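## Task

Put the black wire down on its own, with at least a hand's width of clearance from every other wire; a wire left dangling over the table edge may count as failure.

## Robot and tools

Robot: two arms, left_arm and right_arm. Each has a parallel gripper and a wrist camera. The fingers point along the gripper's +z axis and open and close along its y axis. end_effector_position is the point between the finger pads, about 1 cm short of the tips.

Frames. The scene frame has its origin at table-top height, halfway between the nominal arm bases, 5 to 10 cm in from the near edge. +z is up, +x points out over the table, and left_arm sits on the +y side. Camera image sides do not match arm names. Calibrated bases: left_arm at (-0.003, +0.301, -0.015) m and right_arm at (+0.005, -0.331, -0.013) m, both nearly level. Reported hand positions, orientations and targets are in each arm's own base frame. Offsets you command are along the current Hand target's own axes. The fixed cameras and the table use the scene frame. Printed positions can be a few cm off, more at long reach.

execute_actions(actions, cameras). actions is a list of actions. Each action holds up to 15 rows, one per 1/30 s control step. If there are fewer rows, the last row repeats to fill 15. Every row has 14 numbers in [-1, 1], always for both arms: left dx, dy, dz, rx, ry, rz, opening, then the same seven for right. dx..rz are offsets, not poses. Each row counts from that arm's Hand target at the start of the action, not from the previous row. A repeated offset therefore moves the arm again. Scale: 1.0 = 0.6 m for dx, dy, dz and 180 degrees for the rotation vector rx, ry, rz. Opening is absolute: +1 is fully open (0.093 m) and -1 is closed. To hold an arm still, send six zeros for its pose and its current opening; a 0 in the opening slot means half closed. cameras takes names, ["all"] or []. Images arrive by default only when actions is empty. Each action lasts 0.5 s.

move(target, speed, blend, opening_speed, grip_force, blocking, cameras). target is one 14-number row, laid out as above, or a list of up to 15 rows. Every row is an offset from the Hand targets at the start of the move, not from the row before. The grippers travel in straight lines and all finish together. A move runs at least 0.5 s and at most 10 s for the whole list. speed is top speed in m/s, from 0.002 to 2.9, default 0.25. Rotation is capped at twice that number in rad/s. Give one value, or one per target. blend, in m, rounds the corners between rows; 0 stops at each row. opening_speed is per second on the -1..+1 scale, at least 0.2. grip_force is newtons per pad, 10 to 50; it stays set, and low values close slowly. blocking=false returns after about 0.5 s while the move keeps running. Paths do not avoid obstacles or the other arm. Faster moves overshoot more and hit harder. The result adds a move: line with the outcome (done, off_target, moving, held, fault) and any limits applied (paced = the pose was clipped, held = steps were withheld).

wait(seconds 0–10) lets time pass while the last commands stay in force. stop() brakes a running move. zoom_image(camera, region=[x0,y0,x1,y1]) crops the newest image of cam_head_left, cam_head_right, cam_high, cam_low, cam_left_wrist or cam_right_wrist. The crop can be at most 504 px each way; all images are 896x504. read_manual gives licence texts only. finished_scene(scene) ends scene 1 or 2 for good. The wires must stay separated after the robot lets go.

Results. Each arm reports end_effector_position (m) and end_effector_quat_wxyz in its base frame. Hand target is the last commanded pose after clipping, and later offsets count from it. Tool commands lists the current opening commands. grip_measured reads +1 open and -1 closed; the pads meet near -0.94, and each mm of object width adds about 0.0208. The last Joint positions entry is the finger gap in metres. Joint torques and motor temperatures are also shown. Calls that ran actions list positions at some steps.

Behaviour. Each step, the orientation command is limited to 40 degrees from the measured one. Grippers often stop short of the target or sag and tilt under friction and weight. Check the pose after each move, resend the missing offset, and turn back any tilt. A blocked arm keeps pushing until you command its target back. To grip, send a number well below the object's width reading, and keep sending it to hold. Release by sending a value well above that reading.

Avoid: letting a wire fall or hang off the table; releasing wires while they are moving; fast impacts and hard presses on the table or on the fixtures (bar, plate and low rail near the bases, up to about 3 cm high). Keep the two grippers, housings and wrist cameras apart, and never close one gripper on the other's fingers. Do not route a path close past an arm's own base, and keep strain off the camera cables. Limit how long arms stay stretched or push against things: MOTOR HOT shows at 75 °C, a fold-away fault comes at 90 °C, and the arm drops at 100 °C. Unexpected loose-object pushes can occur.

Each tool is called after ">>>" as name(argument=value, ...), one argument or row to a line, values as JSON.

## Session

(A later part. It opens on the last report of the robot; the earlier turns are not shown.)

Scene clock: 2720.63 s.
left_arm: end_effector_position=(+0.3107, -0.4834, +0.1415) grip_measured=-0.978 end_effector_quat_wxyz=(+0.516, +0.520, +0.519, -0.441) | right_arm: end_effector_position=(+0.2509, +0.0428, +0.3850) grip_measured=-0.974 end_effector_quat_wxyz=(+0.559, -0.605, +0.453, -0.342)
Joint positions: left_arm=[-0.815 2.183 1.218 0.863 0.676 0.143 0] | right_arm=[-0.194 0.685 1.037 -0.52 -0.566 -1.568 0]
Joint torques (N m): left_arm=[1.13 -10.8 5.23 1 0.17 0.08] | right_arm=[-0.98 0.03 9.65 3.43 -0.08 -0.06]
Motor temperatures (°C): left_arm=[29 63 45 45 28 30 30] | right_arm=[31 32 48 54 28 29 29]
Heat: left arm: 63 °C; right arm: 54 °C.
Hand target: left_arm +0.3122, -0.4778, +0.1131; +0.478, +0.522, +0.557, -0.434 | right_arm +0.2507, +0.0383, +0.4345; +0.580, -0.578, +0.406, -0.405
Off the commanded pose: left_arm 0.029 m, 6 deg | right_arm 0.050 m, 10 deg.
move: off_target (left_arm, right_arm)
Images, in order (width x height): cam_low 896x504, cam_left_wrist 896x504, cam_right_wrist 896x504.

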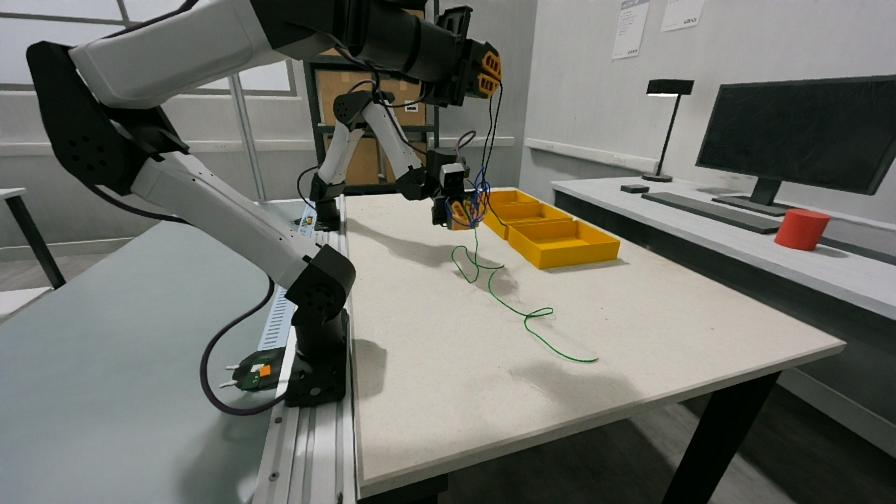

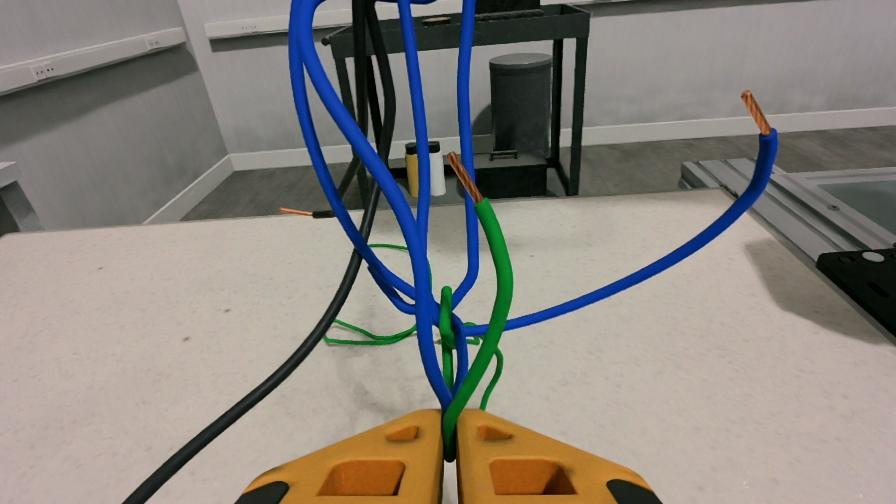

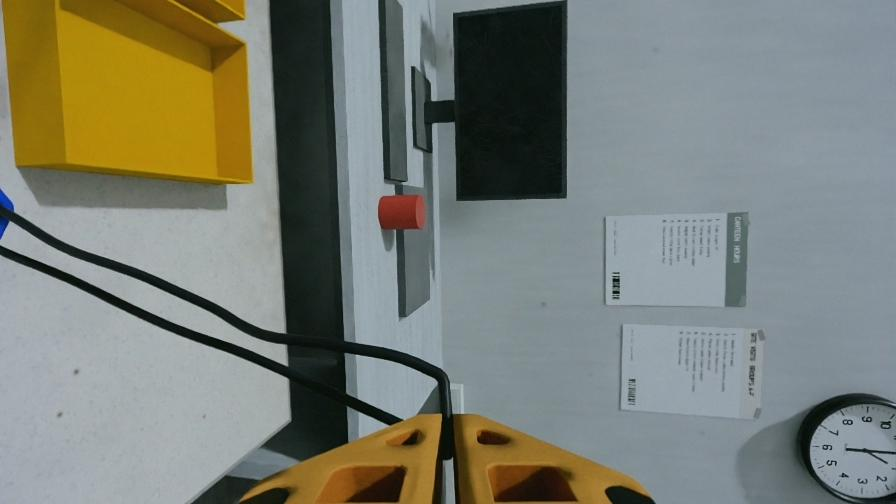

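>>> move(
  target=[
    [0,0,0,0,0,0,-1,0,0.11,0,0,0,0,-1],
  ],
  speed=0.08,
  cameras=["cam_left_wrist","cam_right_wrist","cam_head_left","cam_high"],
)

>>> zoom_image(
  camera="cam_left_wrist",
  region=[200, 0, 700, 450],
)

>>> zoom_image(
  camera="cam_right_wrist",
  region=[0, 150, 400, 450],
)

Scene clock: 2735.67 s.
left_arm: end_effector_position=(+0.3094, -0.4819, +0.1271) grip_measured=-0.978 end_effector_quat_wxyz=(+0.489, +0.522, +0.543, -0.440) | right_arm: end_effector_position=(+0.2518, +0.0424, +0.3546) grip_measured=-0.974 end_effector_quat_wxyz=(+0.575, -0.592, +0.420, -0.378)
Joint positions: left_arm=[-0.815 2.183 1.218 0.792 0.676 0.143 0] | right_arm=[-0.194 0.568 0.792 -0.287 -0.565 -1.568 0]
Joint torques (N m): left_arm=[1.13 -10.66 5.78 1.73 0.2 0.11] | right_arm=[-0.5 -0.13 5.78 2.81 0.02 -0.05]
Motor temperatures (°C): left_arm=[29 63 44 43 28 30 30] | right_arm=[31 32 49 55 28 29 29]
Heat: left arm: 63 °C; right arm: 55 °C.
Hand target: left_arm +0.3122, -0.4778, +0.1131; +0.478, +0.522, +0.557, -0.434 | right_arm +0.2508, +0.0384, +0.3685; +0.580, -0.578, +0.406, -0.405
Off the commanded pose: left_arm 0.015 m, 2 deg | right_arm 0.015 m, 4 deg.
move: off_target (left_arm, right_arm)
Images, in order (width x height): cam_head_left 896x504, cam_high 896x504, cam_left_wrist 896x504, cam_right_wrist 896x504.

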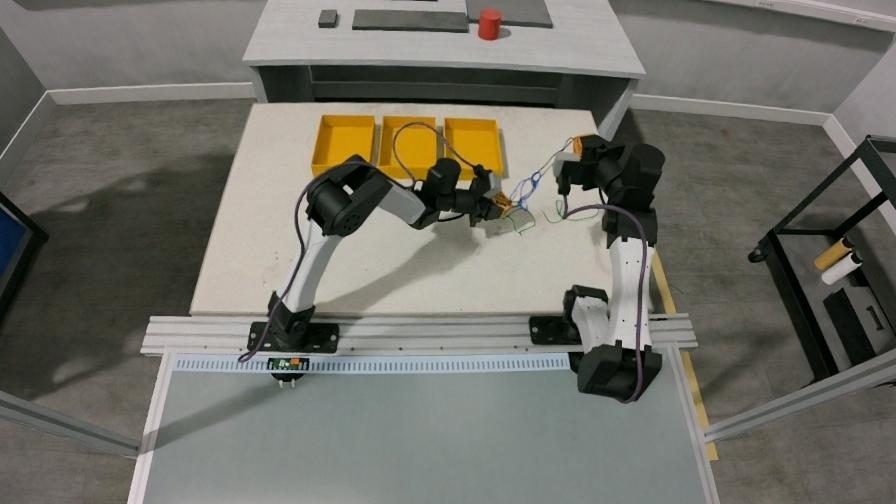

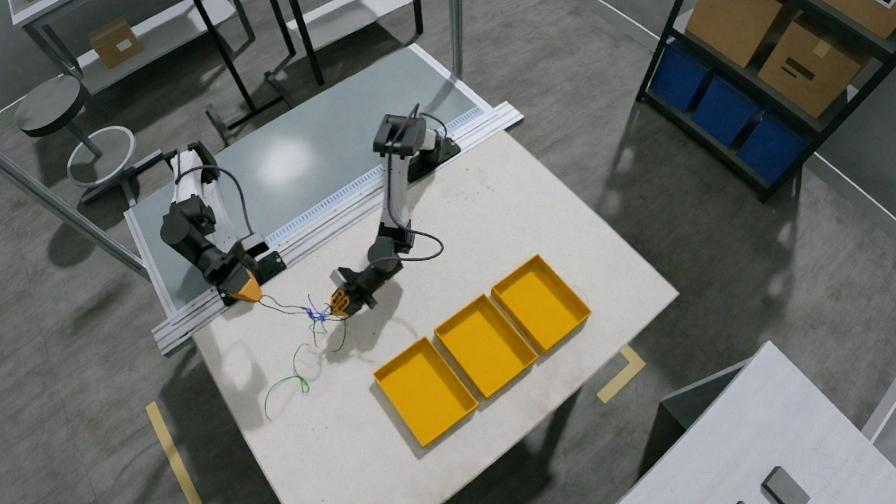

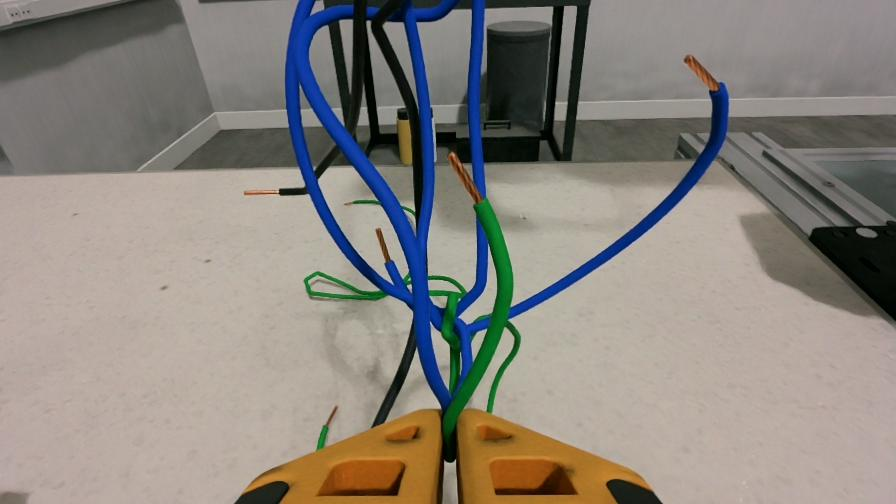

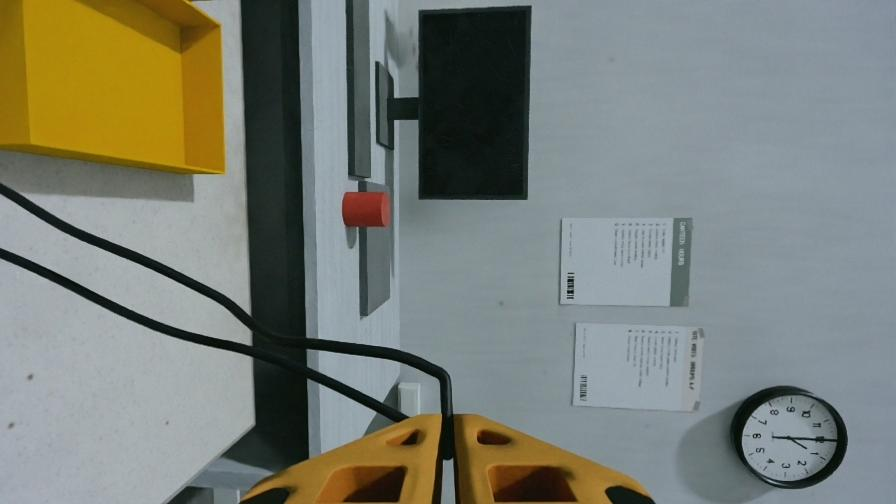

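Scaled by 1.008 from the camera's 896x504 image, which has a finer 1280x720 frame.

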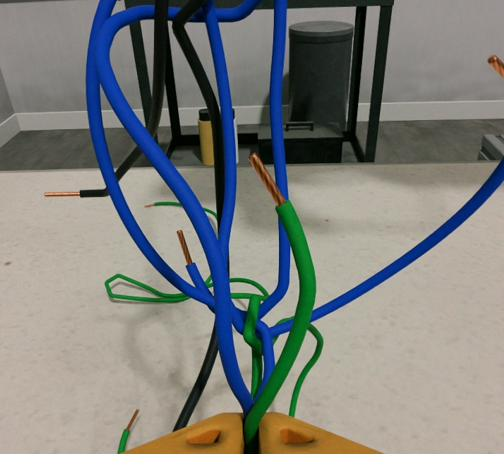

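Scaled by 1.260 from the camera's 896x504 image, which has a finer 1280x720 frame.

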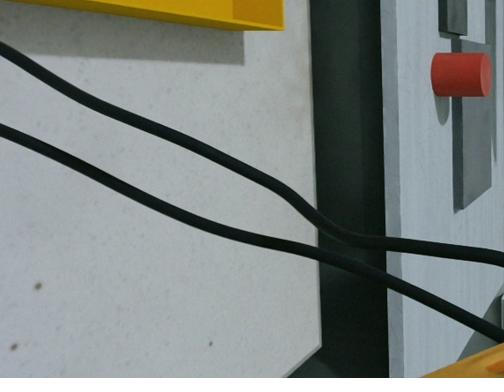

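>>> move(
  target=[
    [0,0,0,0,0,0,-1,0,-0.02,0,-0.19,0,0,-1],
  ],
  speed=0.2,
  cameras=["cam_right_wrist"],
)

>>> zoom_image(
  camera="cam_right_wrist",
  region=[0, 150, 450, 500],
)

Scene clock: 2751.20 s.
left_arm: end_effector_position=(+0.3097, -0.4822, +0.1297) grip_measured=-0.978 end_effector_quat_wxyz=(+0.494, +0.522, +0.538, -0.440) | right_arm: end_effector_position=(+0.2488, +0.0397, +0.3657) grip_measured=-0.974 end_effector_quat_wxyz=(-0.378, +0.726, -0.520, +0.243)
Joint positions: left_arm=[-0.815 2.183 1.218 0.805 0.676 0.143 0] | right_arm=[-0.084 1.028 1.547 -1.211 -0.367 -1.809 0]
Joint torques (N m): left_arm=[1.11 -10.67 5.7 1.58 0.19 0.11] | right_arm=[0.68 -1.14 7.28 2.21 -0.15 -0.16]
Motor temperatures (°C): left_arm=[29 63 44 44 28 30 30] | right_arm=[31 32 47 57 28 29 29]
Heat: left arm: 63 °C; right arm: 57 °C.
Hand target: left_arm +0.3122, -0.4778, +0.1131; +0.478, +0.522, +0.557, -0.434 | right_arm +0.2508, +0.0383, +0.3804; -0.384, +0.723, -0.507, +0.268
Off the commanded pose: left_arm 0.017 m, 3 deg | right_arm 0.015 m, 3 deg.
move: off_target (left_arm, right_arm)
Images, in order (width x height): cam_right_wrist 896x504.

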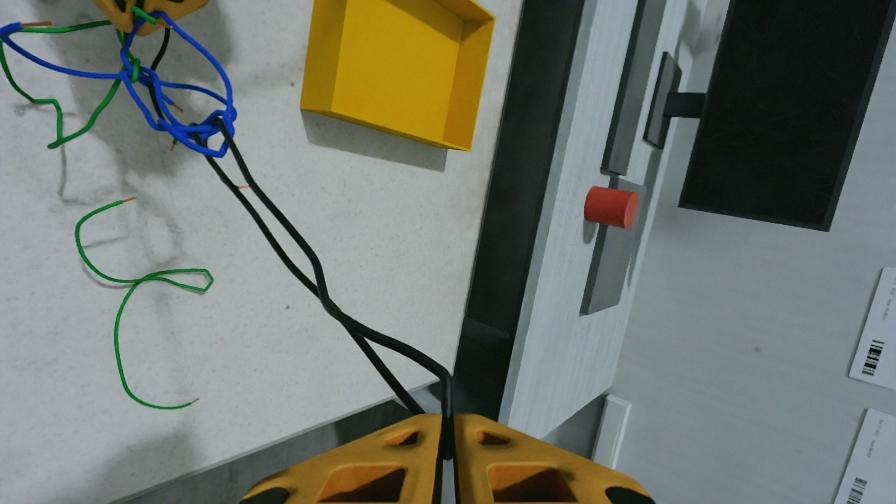

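Scaled by 1.120 from the camera's 896x504 image, which has a finer 1280x720 frame.

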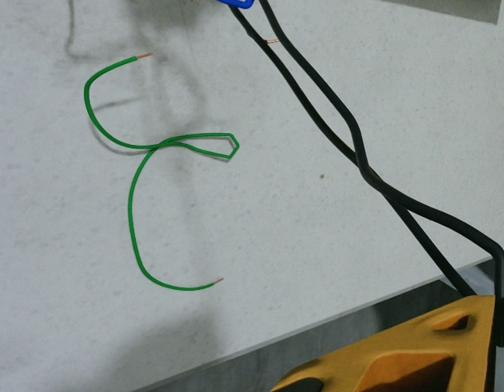

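>>> zoom_image(
  camera="cam_right_wrist",
  region=[90, 0, 290, 200],
)

Scaled by 2.520 from the camera's 896x504 image, which has a finer 1280x720 frame.

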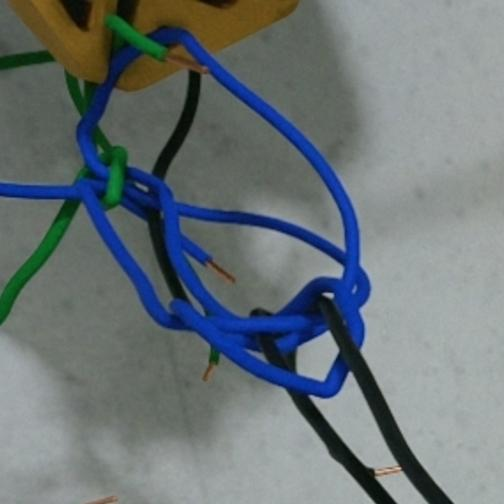

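>>> move(
  target=[
    [0,0,0,0,0,0,-1,0.1,-0.08,-0.05,0,0,0,-1],
  ],
  speed=0.06,
  cameras=["cam_right_wrist","cam_left_wrist"],
)

>>> zoom_image(
  camera="cam_right_wrist",
  region=[60, 0, 310, 250],
)

Scene clock: 2774.83 s.
left_arm: end_effector_position=(+0.3119, -0.4846, +0.1579) grip_measured=-0.978 end_effector_quat_wxyz=(+0.540, +0.517, +0.497, -0.441) | right_arm: end_effector_position=(+0.2623, -0.0057, +0.4099) grip_measured=-0.974 end_effector_quat_wxyz=(-0.375, +0.732, -0.533, +0.201)
Joint positions: left_arm=[-0.815 2.178 1.225 0.917 0.676 0.143 0] | right_arm=[-0.402 1.355 2.057 -1.6 -0.617 -2.063 0]
Joint torques (N m): left_arm=[1.09 -10.66 3.86 0.48 0.14 0.04] | right_arm=[-1.85 -3.28 7.51 2.6 -0.48 -0.18]
Motor temperatures (°C): left_arm=[29 63 44 43 28 30 30] | right_arm=[31 32 47 54 28 29 29]
Heat: left arm: 63 °C; right arm: 54 °C.
Hand target: left_arm +0.3121, -0.4778, +0.1130; +0.478, +0.522, +0.557, -0.434 | right_arm +0.2733, -0.0174, +0.4369; -0.384, +0.723, -0.507, +0.268
Off the commanded pose: left_arm 0.045 m, 10 deg | right_arm 0.031 m, 8 deg.
joint read past its limit (right arm) — joint 4 (wrist pitch), lower limit.
move: off_target (left_arm, right_arm)
Images, in order (width x height): cam_left_wrist 896x504, cam_right_wrist 896x504.

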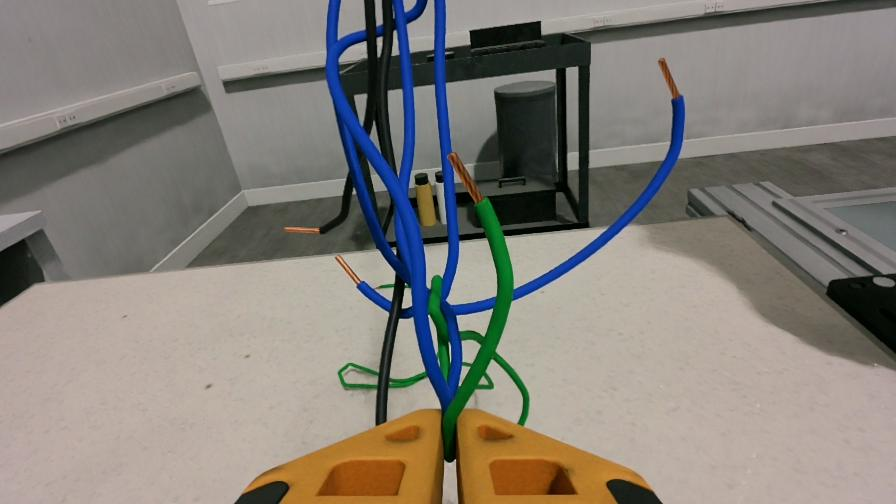

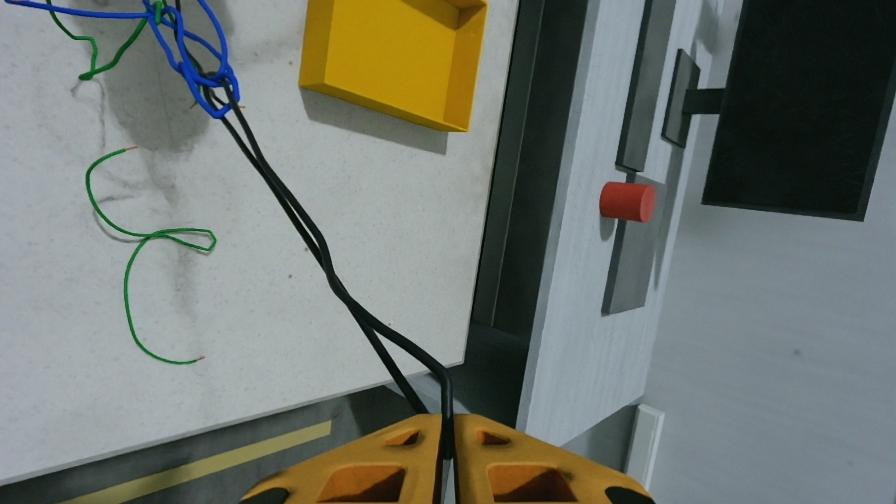

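Scaled by 2.016 from the camera's 896x504 image, which has a finer 1280x720 frame.

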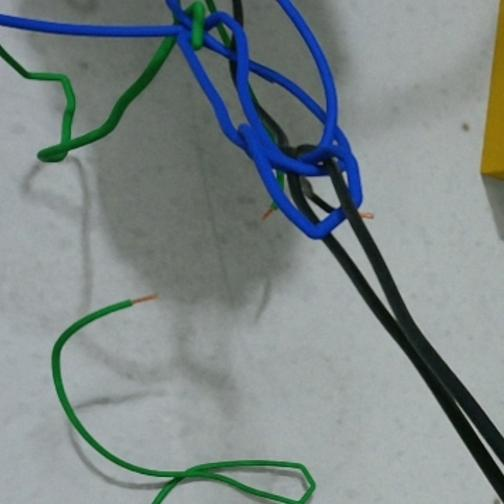

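>>> move(
  target=[
    [0,0,-0.1,0,0,0,-1,0.06,0,-0.04,0.1,0,0,-1],
  ],
  speed=0.06,
  cameras=["cam_right_wrist","cam_left_wrist"],
)

>>> zoom_image(
  camera="cam_right_wrist",
  region=[0, 0, 310, 250],
)

Scene clock: 2784.30 s.
left_arm: end_effector_position=(+0.3061, -0.4287, +0.1257) grip_measured=-0.978 end_effector_quat_wxyz=(+0.484, +0.521, +0.547, -0.441) | right_arm: end_effector_position=(+0.2673, -0.0531, +0.4360) grip_measured=-0.974 end_effector_quat_wxyz=(-0.499, +0.648, -0.488, +0.304)
Joint positions: left_arm=[-0.728 2.069 1.028 0.843 0.762 0.16 0] | right_arm=[-0.757 1.201 1.731 -1.2 -1.036 -2.071 0]
Joint torques (N m): left_arm=[1.91 -12.82 4.08 1.51 0.3 0.21] | right_arm=[-1.24 -4.07 4.72 2.5 -0.61 -0.15]
Motor temperatures (°C): left_arm=[29 62 44 42 28 30 30] | right_arm=[31 32 47 54 28 29 29]
Heat: left arm: 62 °C; right arm: 54 °C.
Hand target: left_arm +0.3075, -0.4187, +0.1230; +0.478, +0.522, +0.557, -0.434 | right_arm +0.2669, -0.0581, +0.4503; -0.493, +0.654, -0.459, +0.344
Off the commanded pose: left_arm 0.010 m, 2 deg | right_arm 0.015 m, 6 deg.
joint sent to its limit (right arm) — joint 6 (wrist roll), lower limit. The joint targets still meet the commanded pose.
move: off_target (right_arm)
Images, in order (width x height): cam_left_wrist 896x504, cam_right_wrist 896x504.

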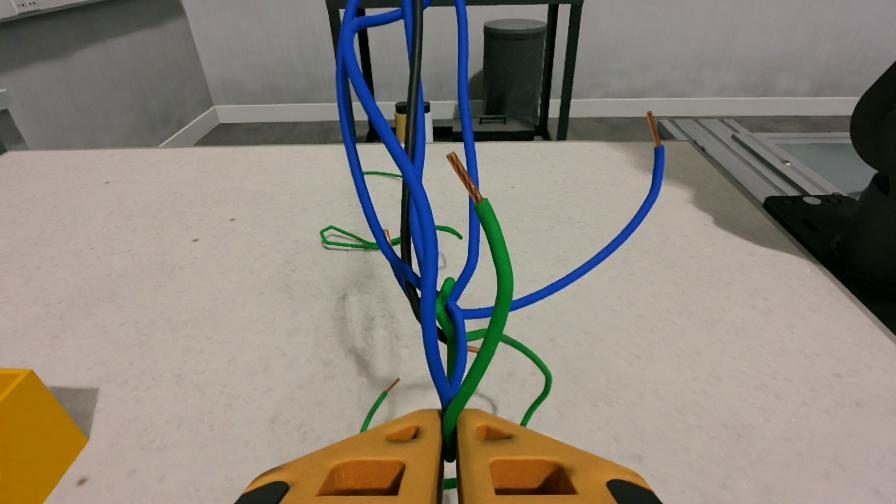

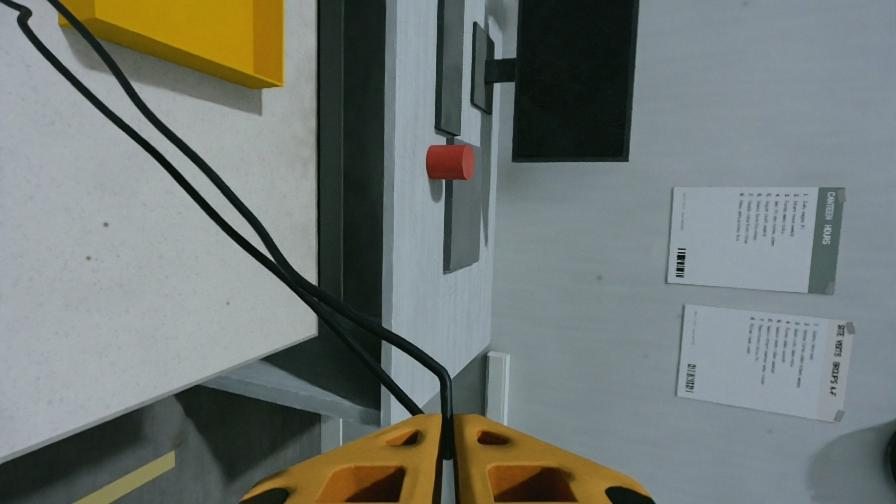

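Scaled by 1.626 from the camera's 896x504 image, which has a finer 1280x720 frame.

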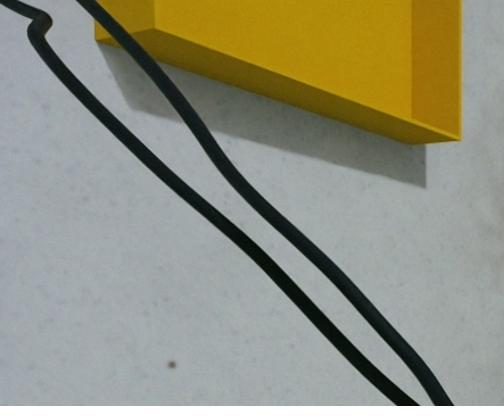

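>>> move(
  target=[
    [0,0,0,0,0,0,-1,0.15,0,0,0.08,0,0,-1],
  ],
  speed=0.06,
  cameras=["cam_right_wrist","cam_left_wrist","cam_low"],
)

Scene clock: 2795.40 s.
left_arm: end_effector_position=(+0.3043, -0.4221, +0.1219) grip_measured=-0.978 end_effector_quat_wxyz=(+0.471, +0.520, +0.561, -0.440) | right_arm: end_effector_position=(+0.3000, -0.1406, +0.4494) grip_measured=-0.974 end_effector_quat_wxyz=(+0.572, -0.590, +0.411, -0.394)
Joint positions: left_arm=[-0.72 2.046 1.008 0.801 0.763 0.161 0] | right_arm=[-0.951 1.264 1.431 -0.3 -1.308 -1.695 0]
Joint torques (N m): left_arm=[1.32 -10.62 5.87 1.95 0.3 0.22] | right_arm=[-0.59 -4.92 5.04 1.92 -0.22 0.07]
Motor temperatures (°C): left_arm=[29 62 44 42 28 30 30] | right_arm=[31 32 46 54 29 29 29]
Heat: left arm: 62 °C; right arm: 54 °C.
Hand target: left_arm +0.3075, -0.4187, +0.1229; +0.478, +0.522, +0.557, -0.434 | right_arm +0.2978, -0.1427, +0.4501; +0.571, -0.587, +0.412, -0.399
Off the commanded pose: left_arm 0.005 m, 1 deg | right_arm 0.003 m, 1 deg.
move: done
Images, in order (width x height): cam_low 896x504, cam_left_wrist 896x504, cam_right_wrist 896x504.

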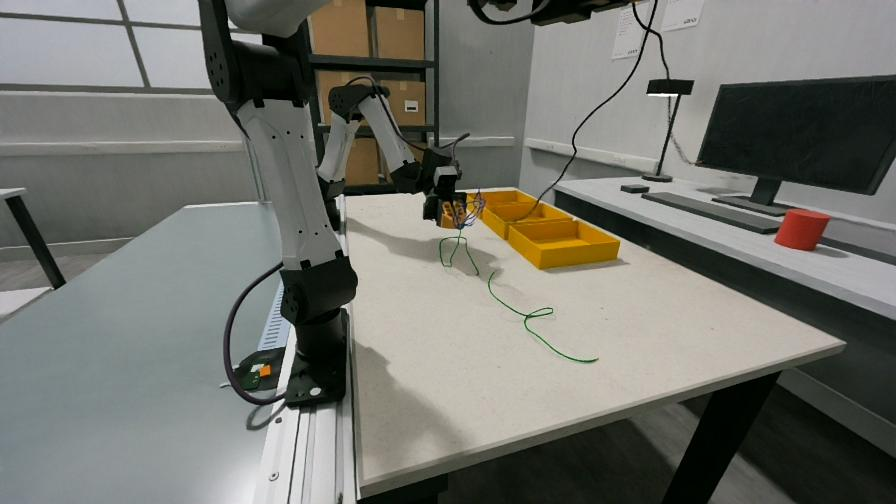

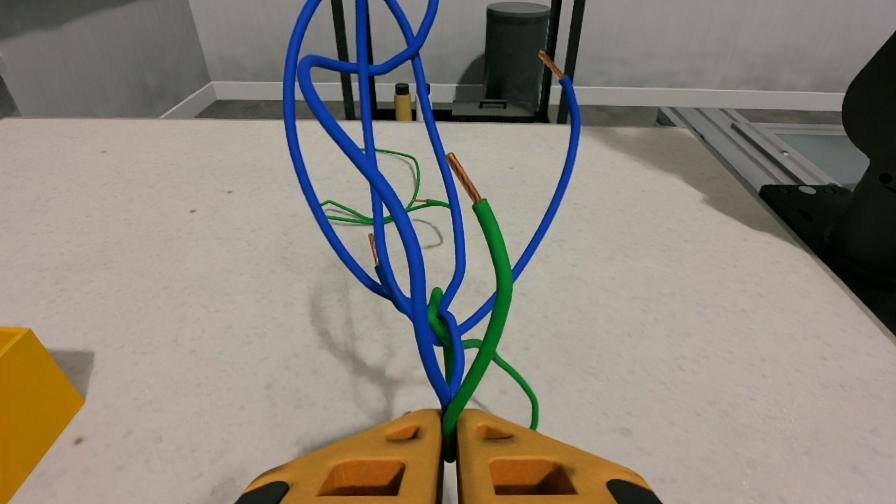

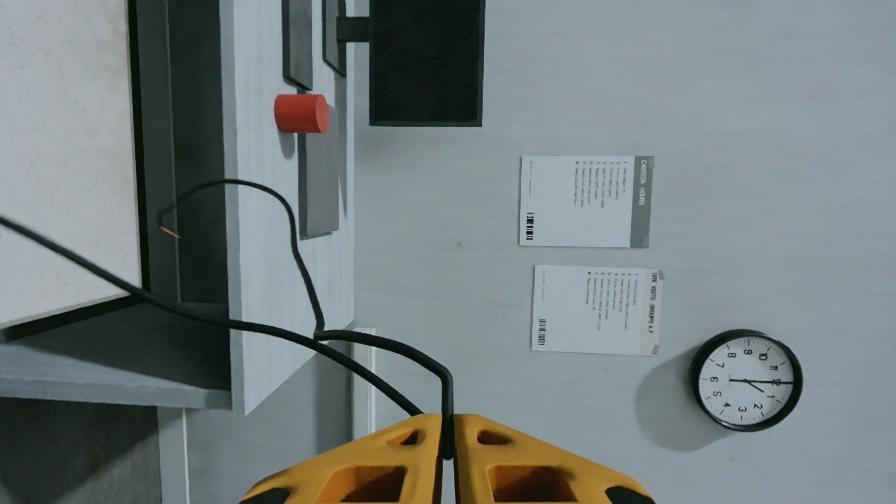

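>>> move(
  target=[
    [0.08,-0.0836,-0.787,-0.474,-0.039,-0.043,-1,0,0,0,0,0,0,-1],
  ],
  speed=0.2,
  cameras=["cam_left_wrist","cam_head_left","cam_head_right"],
)

Scene clock: 2812.77 s.
left_arm: end_effector_position=(+0.2213, +0.0502, +0.1553) grip_measured=-0.978 end_effector_quat_wxyz=(+0.680, -0.003, +0.734, -0.008) | right_arm: end_effector_position=(+0.3000, -0.1406, +0.4494) grip_measured=-0.974 end_effector_quat_wxyz=(+0.572, -0.590, +0.411, -0.395)
Joint positions: left_arm=[0.768 0.004 0.01 -0.112 0.773 0.058 0] | right_arm=[-0.951 1.264 1.431 -0.299 -1.308 -1.694 0]
Joint torques (N m): left_arm=[1.16 1.43 6.98 1.95 0.36 0.2] | right_arm=[-0.58 -4.83 5.12 1.89 -0.21 0.06]
Motor temperatures (°C): left_arm=[29 59 44 43 28 30 30] | right_arm=[31 33 45 51 28 29 29]
Heat: left arm: 59 °C; right arm: 51 °C.
Hand target: left_arm +0.2206, +0.0495, +0.1534; +0.707, +0.001, +0.707, +0.001 | right_arm +0.2977, -0.1426, +0.4501; +0.571, -0.588, +0.412, -0.399
Off the commanded pose: left_arm 0.002 m, 5 deg | right_arm 0.003 m, 1 deg.
joint sent to its limit (left arm) — joint 2 (shoulder), lower limit; joint 3 (elbow), lower limit, where the elbow is as bent as it goes. The joint targets are off in orientation, not in position.
move: off_target (left_arm)
Images, in order (width x height): cam_head_left 896x504, cam_head_right 896x504, cam_left_wrist 896x504.

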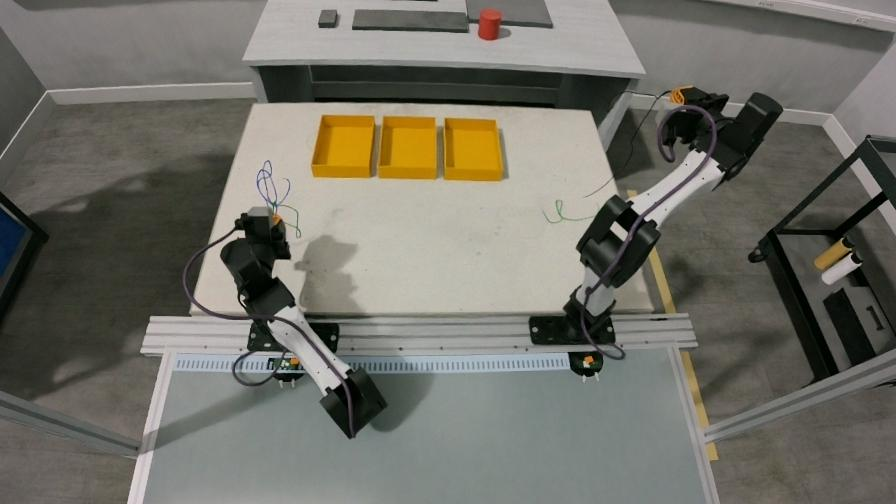

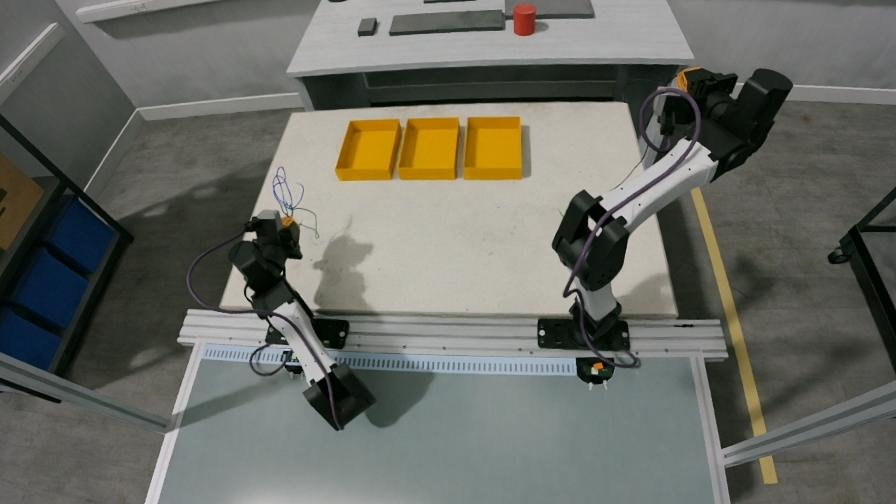

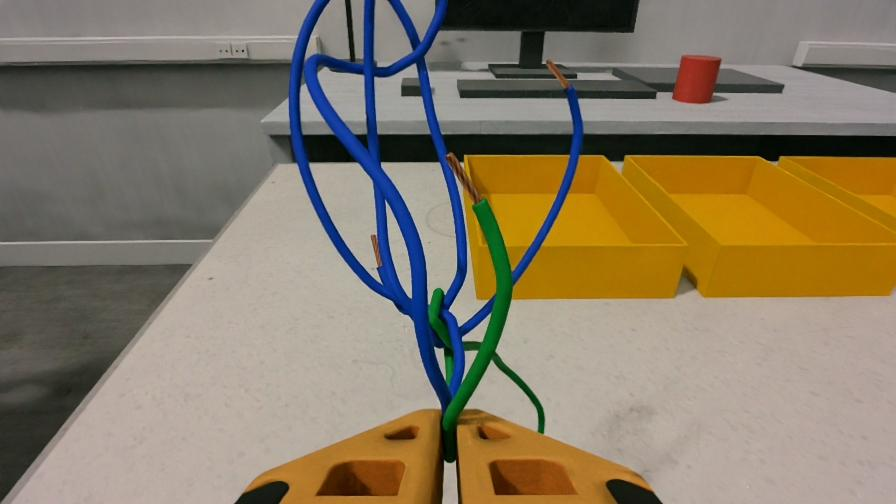

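>>> move(
  target=[
    [-0.02,0,0.03,0,0.47,0,-1,0,0,0,0,0,0,-1],
  ],
  speed=0.4,
  cameras=["cam_left_wrist","cam_head_left"],
)

Scene clock: 2829.70 s.
left_arm: end_effector_position=(+0.2335, +0.0475, +0.1582) grip_measured=-0.978 end_effector_quat_wxyz=(+0.040, +0.002, +0.999, -0.009) | right_arm: end_effector_position=(+0.3000, -0.1406, +0.4494) grip_measured=-0.974 end_effector_quat_wxyz=(+0.572, -0.590, +0.411, -0.395)
Joint positions: left_arm=[0.225 1.378 1.246 -1.364 0.035 0.227 0] | right_arm=[-0.951 1.264 1.431 -0.299 -1.308 -1.694 0]
Joint torques (N m): left_arm=[-0.21 -3.93 9.43 0.41 0.03 -0.05] | right_arm=[-0.58 -4.86 5.14 1.89 -0.21 0.06]
Motor temperatures (°C): left_arm=[29 54 45 44 28 30 30] | right_arm=[31 33 44 50 28 29 30]
Heat: left arm: 54 °C; right arm: 50 °C.
Hand target: left_arm +0.2387, +0.0495, +0.1654; +0.047, +0.000, +0.999, +0.001 | right_arm +0.2977, -0.1426, +0.4501; +0.571, -0.588, +0.412, -0.399
Off the commanded pose: left_arm 0.009 m, 1 deg | right_arm 0.003 m, 1 deg.
move: done
Images, in order (width x height): cam_head_left 896x504, cam_left_wrist 896x504.

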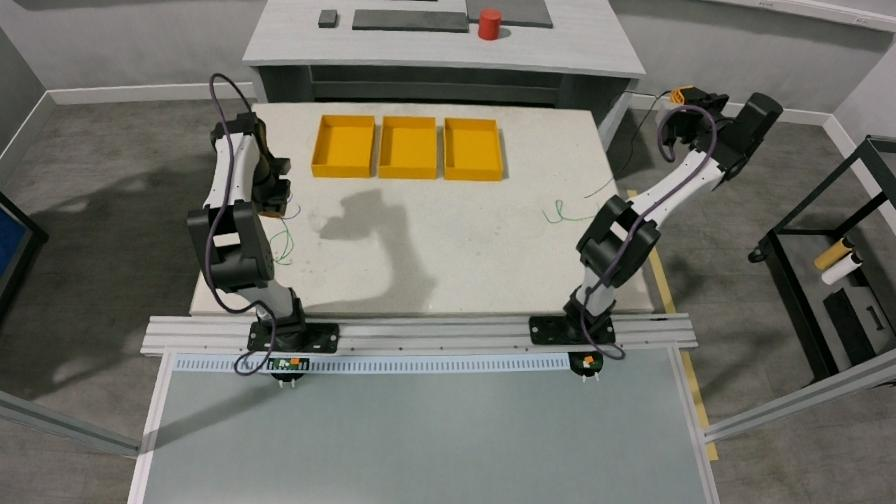

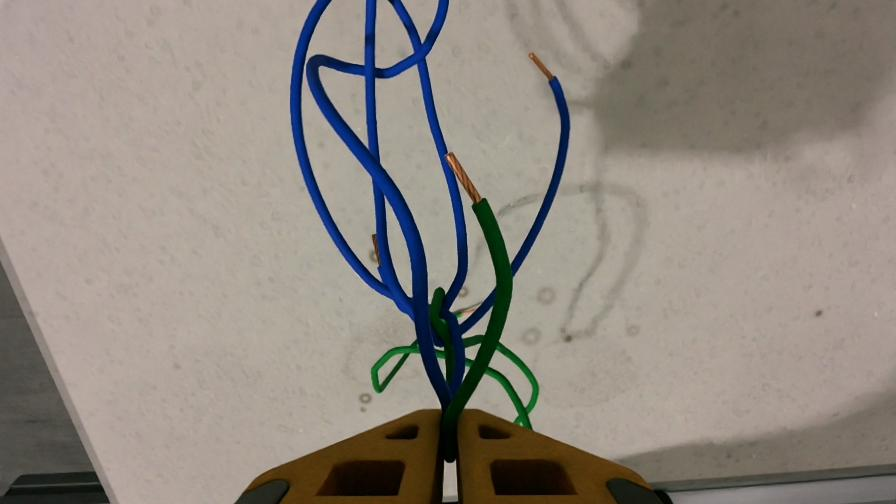

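>>> move(
  target=[
    [0.019,-0.067,0.201,0,0,0,-1,0,0,0,0,0,0,-1],
  ],
  speed=0.12,
  cameras=["cam_left_wrist"],
)

Scene clock: 2836.47 s.
left_arm: end_effector_position=(+0.2267, +0.0076, +0.0473) grip_measured=-0.978 end_effector_quat_wxyz=(+0.026, +0.002, +1.000, -0.009) | right_arm: end_effector_position=(+0.3000, -0.1406, +0.4494) grip_measured=-0.974 end_effector_quat_wxyz=(+0.572, -0.590, +0.411, -0.395)
Joint positions: left_arm=[0.049 1.406 0.824 -0.938 0.021 0.052 0] | right_arm=[-0.951 1.264 1.431 -0.299 -1.308 -1.694 0]
Joint torques (N m): left_arm=[-0.17 -3.66 5.74 1.11 -0.03 -0.06] | right_arm=[-0.57 -4.86 5.14 1.88 -0.21 0.06]
Heat: left arm: 53 °C; right arm: 50 °C.
Hand target: left_arm +0.2386, +0.0096, +0.0443; +0.047, +0.000, +0.999, +0.001 | right_arm +0.2977, -0.1426, +0.4501; +0.571, -0.588, +0.412, -0.399
Off the commanded pose: left_arm 0.013 m, 3 deg | right_arm 0.003 m, 1 deg.
move: off_target (left_arm)
Images, in order (width x height): cam_left_wrist 896x504.

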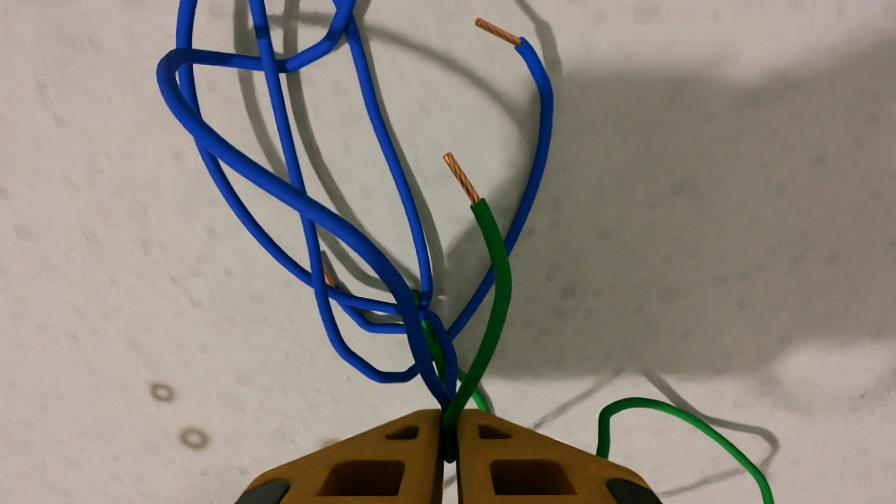

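>>> move(
  target=[
    [0,0,0.02,0,0,0,-1,0,0,0,0,0,0,-1],
    [0,0,0.02,0,0,0,-0.5,0,0,0,0,0,0,-1],
  ],
  speed=0.05,
  opening_speed=0.3,
  cameras=["cam_left_wrist"],
)

Scene clock: 2844.63 s.
left_arm: end_effector_position=(+0.2383, +0.0084, +0.0363) grip_measured=-0.503 end_effector_quat_wxyz=(+0.047, +0.002, +0.999, -0.007) | right_arm: end_effector_position=(+0.3000, -0.1406, +0.4494) grip_measured=-0.974 end_effector_quat_wxyz=(+0.572, -0.590, +0.411, -0.395)
Joint positions: left_arm=[0.049 1.431 0.795 -0.842 0.02 0.052 0.021] | right_arm=[-0.951 1.264 1.431 -0.299 -1.308 -1.694 0]
Joint torques (N m): left_arm=[-0.2 -3.67 5.48 0.76 -0.02 -0.07] | right_arm=[-0.58 -4.83 5.14 1.89 -0.22 0.06]
Heat: left arm: 52 °C; right arm: 49 °C.
Hand target: left_arm +0.2397, +0.0096, +0.0323; +0.047, +0.000, +0.999, +0.001 | right_arm +0.2977, -0.1426, +0.4501; +0.571, -0.588, +0.412, -0.399
Off the commanded pose: left_arm 0.004 m, 1 deg | right_arm 0.003 m, 1 deg.
move: done; target 2's new opening was sent with left_arm's hand 0.016 m and 3 deg from that target
Images, in order (width x height): cam_left_wrist 896x504.

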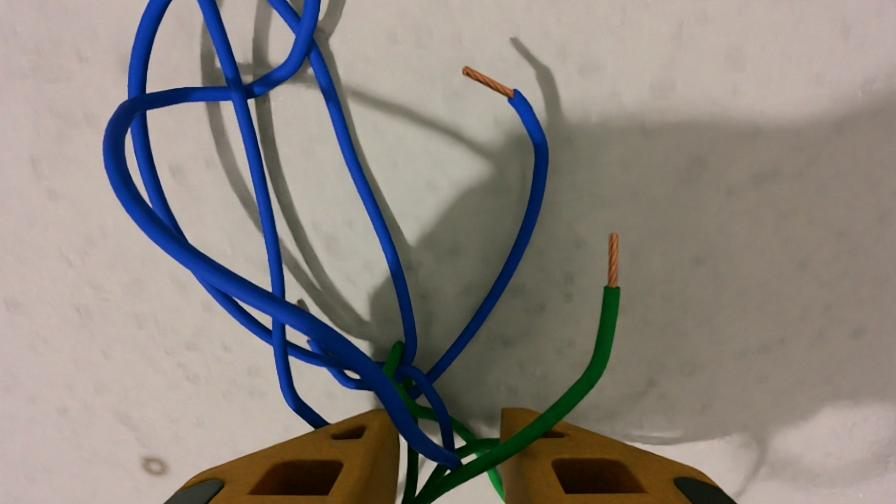

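>>> move(
  target=[
    [0.02,0,-0.03,0,0,0,-0.5,0,0,0,0,0,0,-1],
    [0.05,0,-0.25,0,0,0,-0.5,0,0,0,0,0,0,-1],
  ],
  speed=0.08,
  blend=[0.02,0],
  cameras=["cam_left_wrist","cam_head_left"],
)

Scene clock: 2859.13 s.
left_arm: end_effector_position=(+0.1930, +0.0064, +0.1684) grip_measured=-0.503 end_effector_quat_wxyz=(+0.030, +0.002, +1.000, -0.008) | right_arm: end_effector_position=(+0.3000, -0.1406, +0.4494) grip_measured=-0.974 end_effector_quat_wxyz=(+0.572, -0.590, +0.411, -0.395)
Joint positions: left_arm=[0.049 1.227 1.18 -1.464 0.018 0.052 0.021] | right_arm=[-0.951 1.264 1.431 -0.299 -1.308 -1.694 0]
Joint torques (N m): left_arm=[0.49 -4.36 9.03 0.39 0 0.02] | right_arm=[-0.57 -4.85 5.12 1.89 -0.22 0.06]
Heat: left arm: 50 °C; right arm: 49 °C.
Hand target: left_arm +0.1957, +0.0094, +0.1788; +0.047, +0.000, +0.999, +0.001 | right_arm +0.2977, -0.1426, +0.4501; +0.571, -0.588, +0.412, -0.399
Off the commanded pose: left_arm 0.011 m, 2 deg | right_arm 0.003 m, 1 deg.
move: off_target (left_arm); blend cut to 0.0107 m at target 1
Images, in order (width x height): cam_head_left 896x504, cam_left_wrist 896x504.

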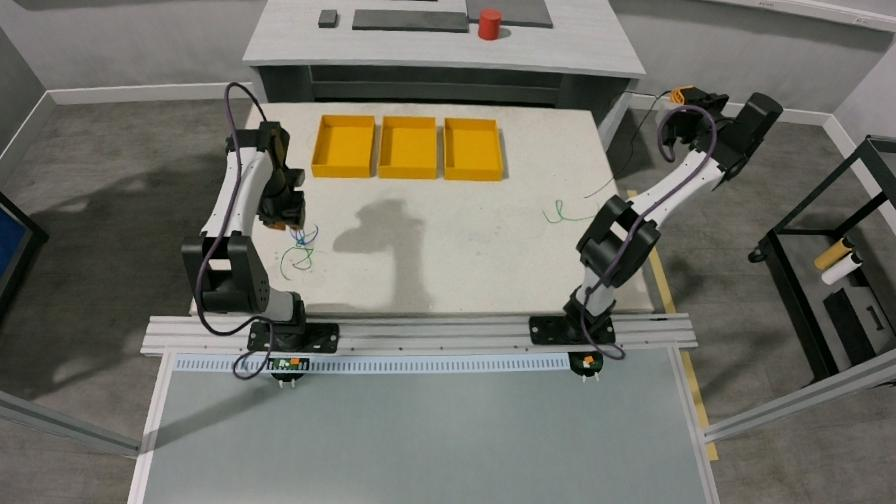

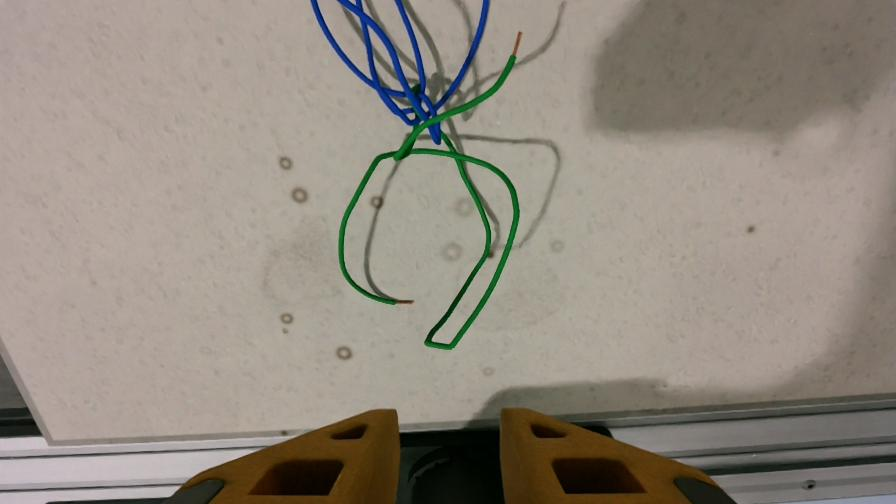

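>>> move(
  target=[
    [0,0,-0.1,0,0,0,-0.5,-0.595,0.1975,0.1375,-0.428,0.282,0.29,-1],
  ],
  speed=0.2,
  cameras=["cam_right_wrist","cam_head_right","cam_low"],
)

Scene clock: 2891.00 s.
left_arm: end_effector_position=(+0.1900, +0.0062, +0.2274) grip_measured=-0.503 end_effector_quat_wxyz=(+0.115, +0.002, +0.993, -0.003) | right_arm: end_effector_position=(+0.2500, +0.2204, +0.3280) grip_measured=-0.974 end_effector_quat_wxyz=(+0.230, -0.367, +0.899, +0.071)
Joint positions: left_arm=[0.049 1.134 1.349 -1.556 0.018 0.052 0.021] | right_arm=[0.734 1.607 2.081 -1.559 0.022 -0.048 0]
Joint torques (N m): left_arm=[0.57 -3.19 8.83 0.72 -0.01 0.01] | right_arm=[-0.18 -5.67 6.27 1.31 -0.17 0]
Motor temperatures (°C): left_arm=[29 47 49 39 28 30 29] | right_arm=[31 34 43 48 28 29 30]
Heat: left arm: 49 °C; right arm: 48 °C.
Hand target: left_arm +0.1901, +0.0092, +0.2385; +0.047, +0.000, +0.999, +0.001 | right_arm +0.2496, +0.2199, +0.3298; +0.001, -0.370, +0.929, -0.001
Off the commanded pose: left_arm 0.012 m, 8 deg | right_arm 0.002 m, 28 deg.
joint sent to its limit (left arm) — joint 4 (wrist pitch), lower limit. The joint targets are off in orientation, not in position.
joint sent to its limit (right arm) — joint 4 (wrist pitch), lower limit. The joint targets are off in orientation, not in position.
move: off_target (left_arm, right_arm)
Images, in order (width x height): cam_head_right 896x504, cam_low 896x504, cam_right_wrist 896x504.

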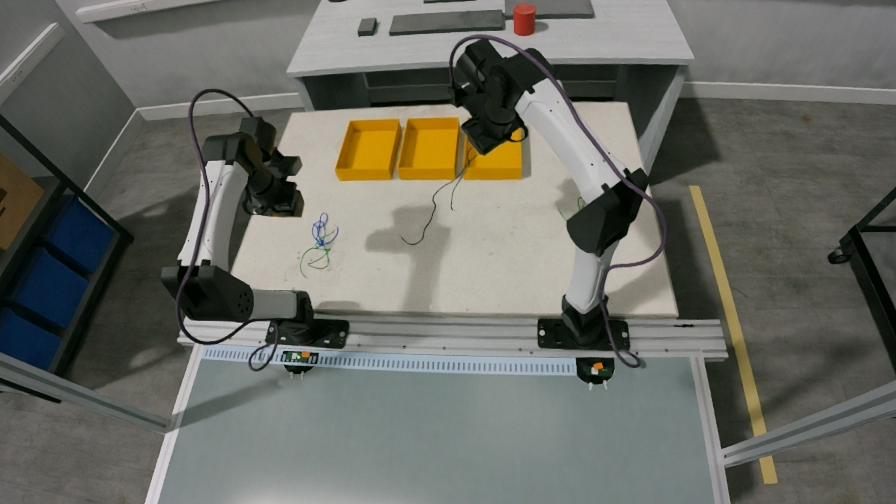

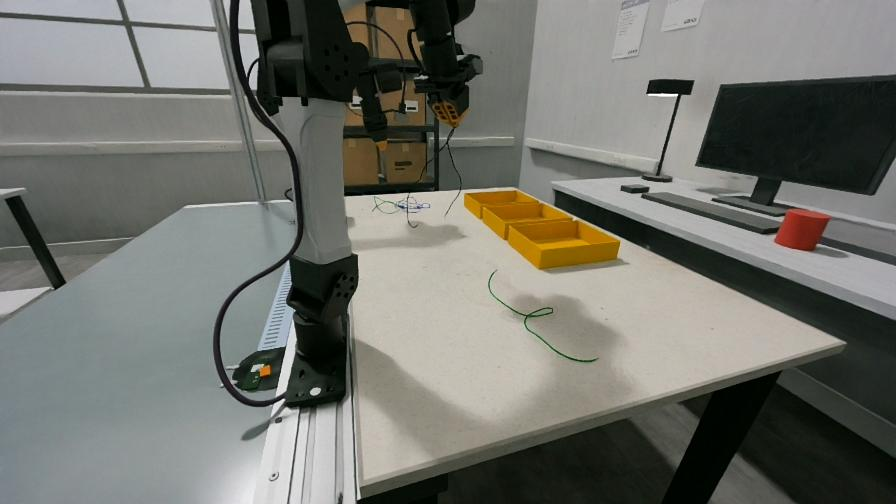

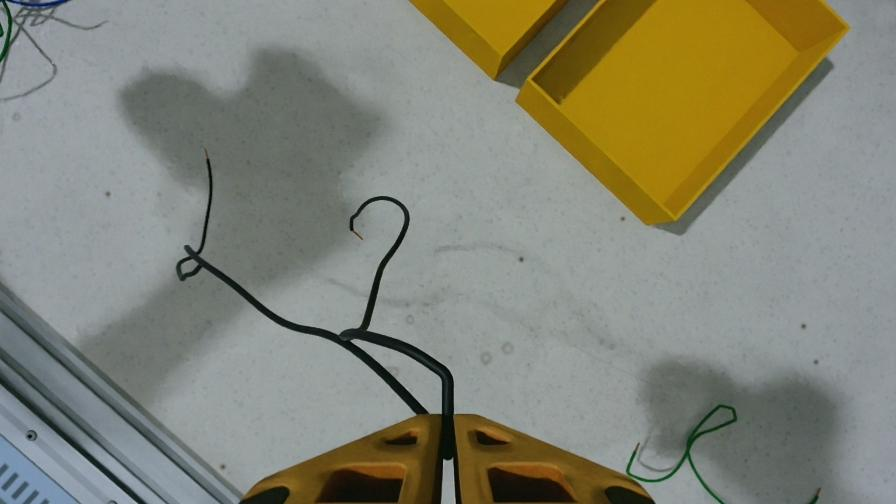

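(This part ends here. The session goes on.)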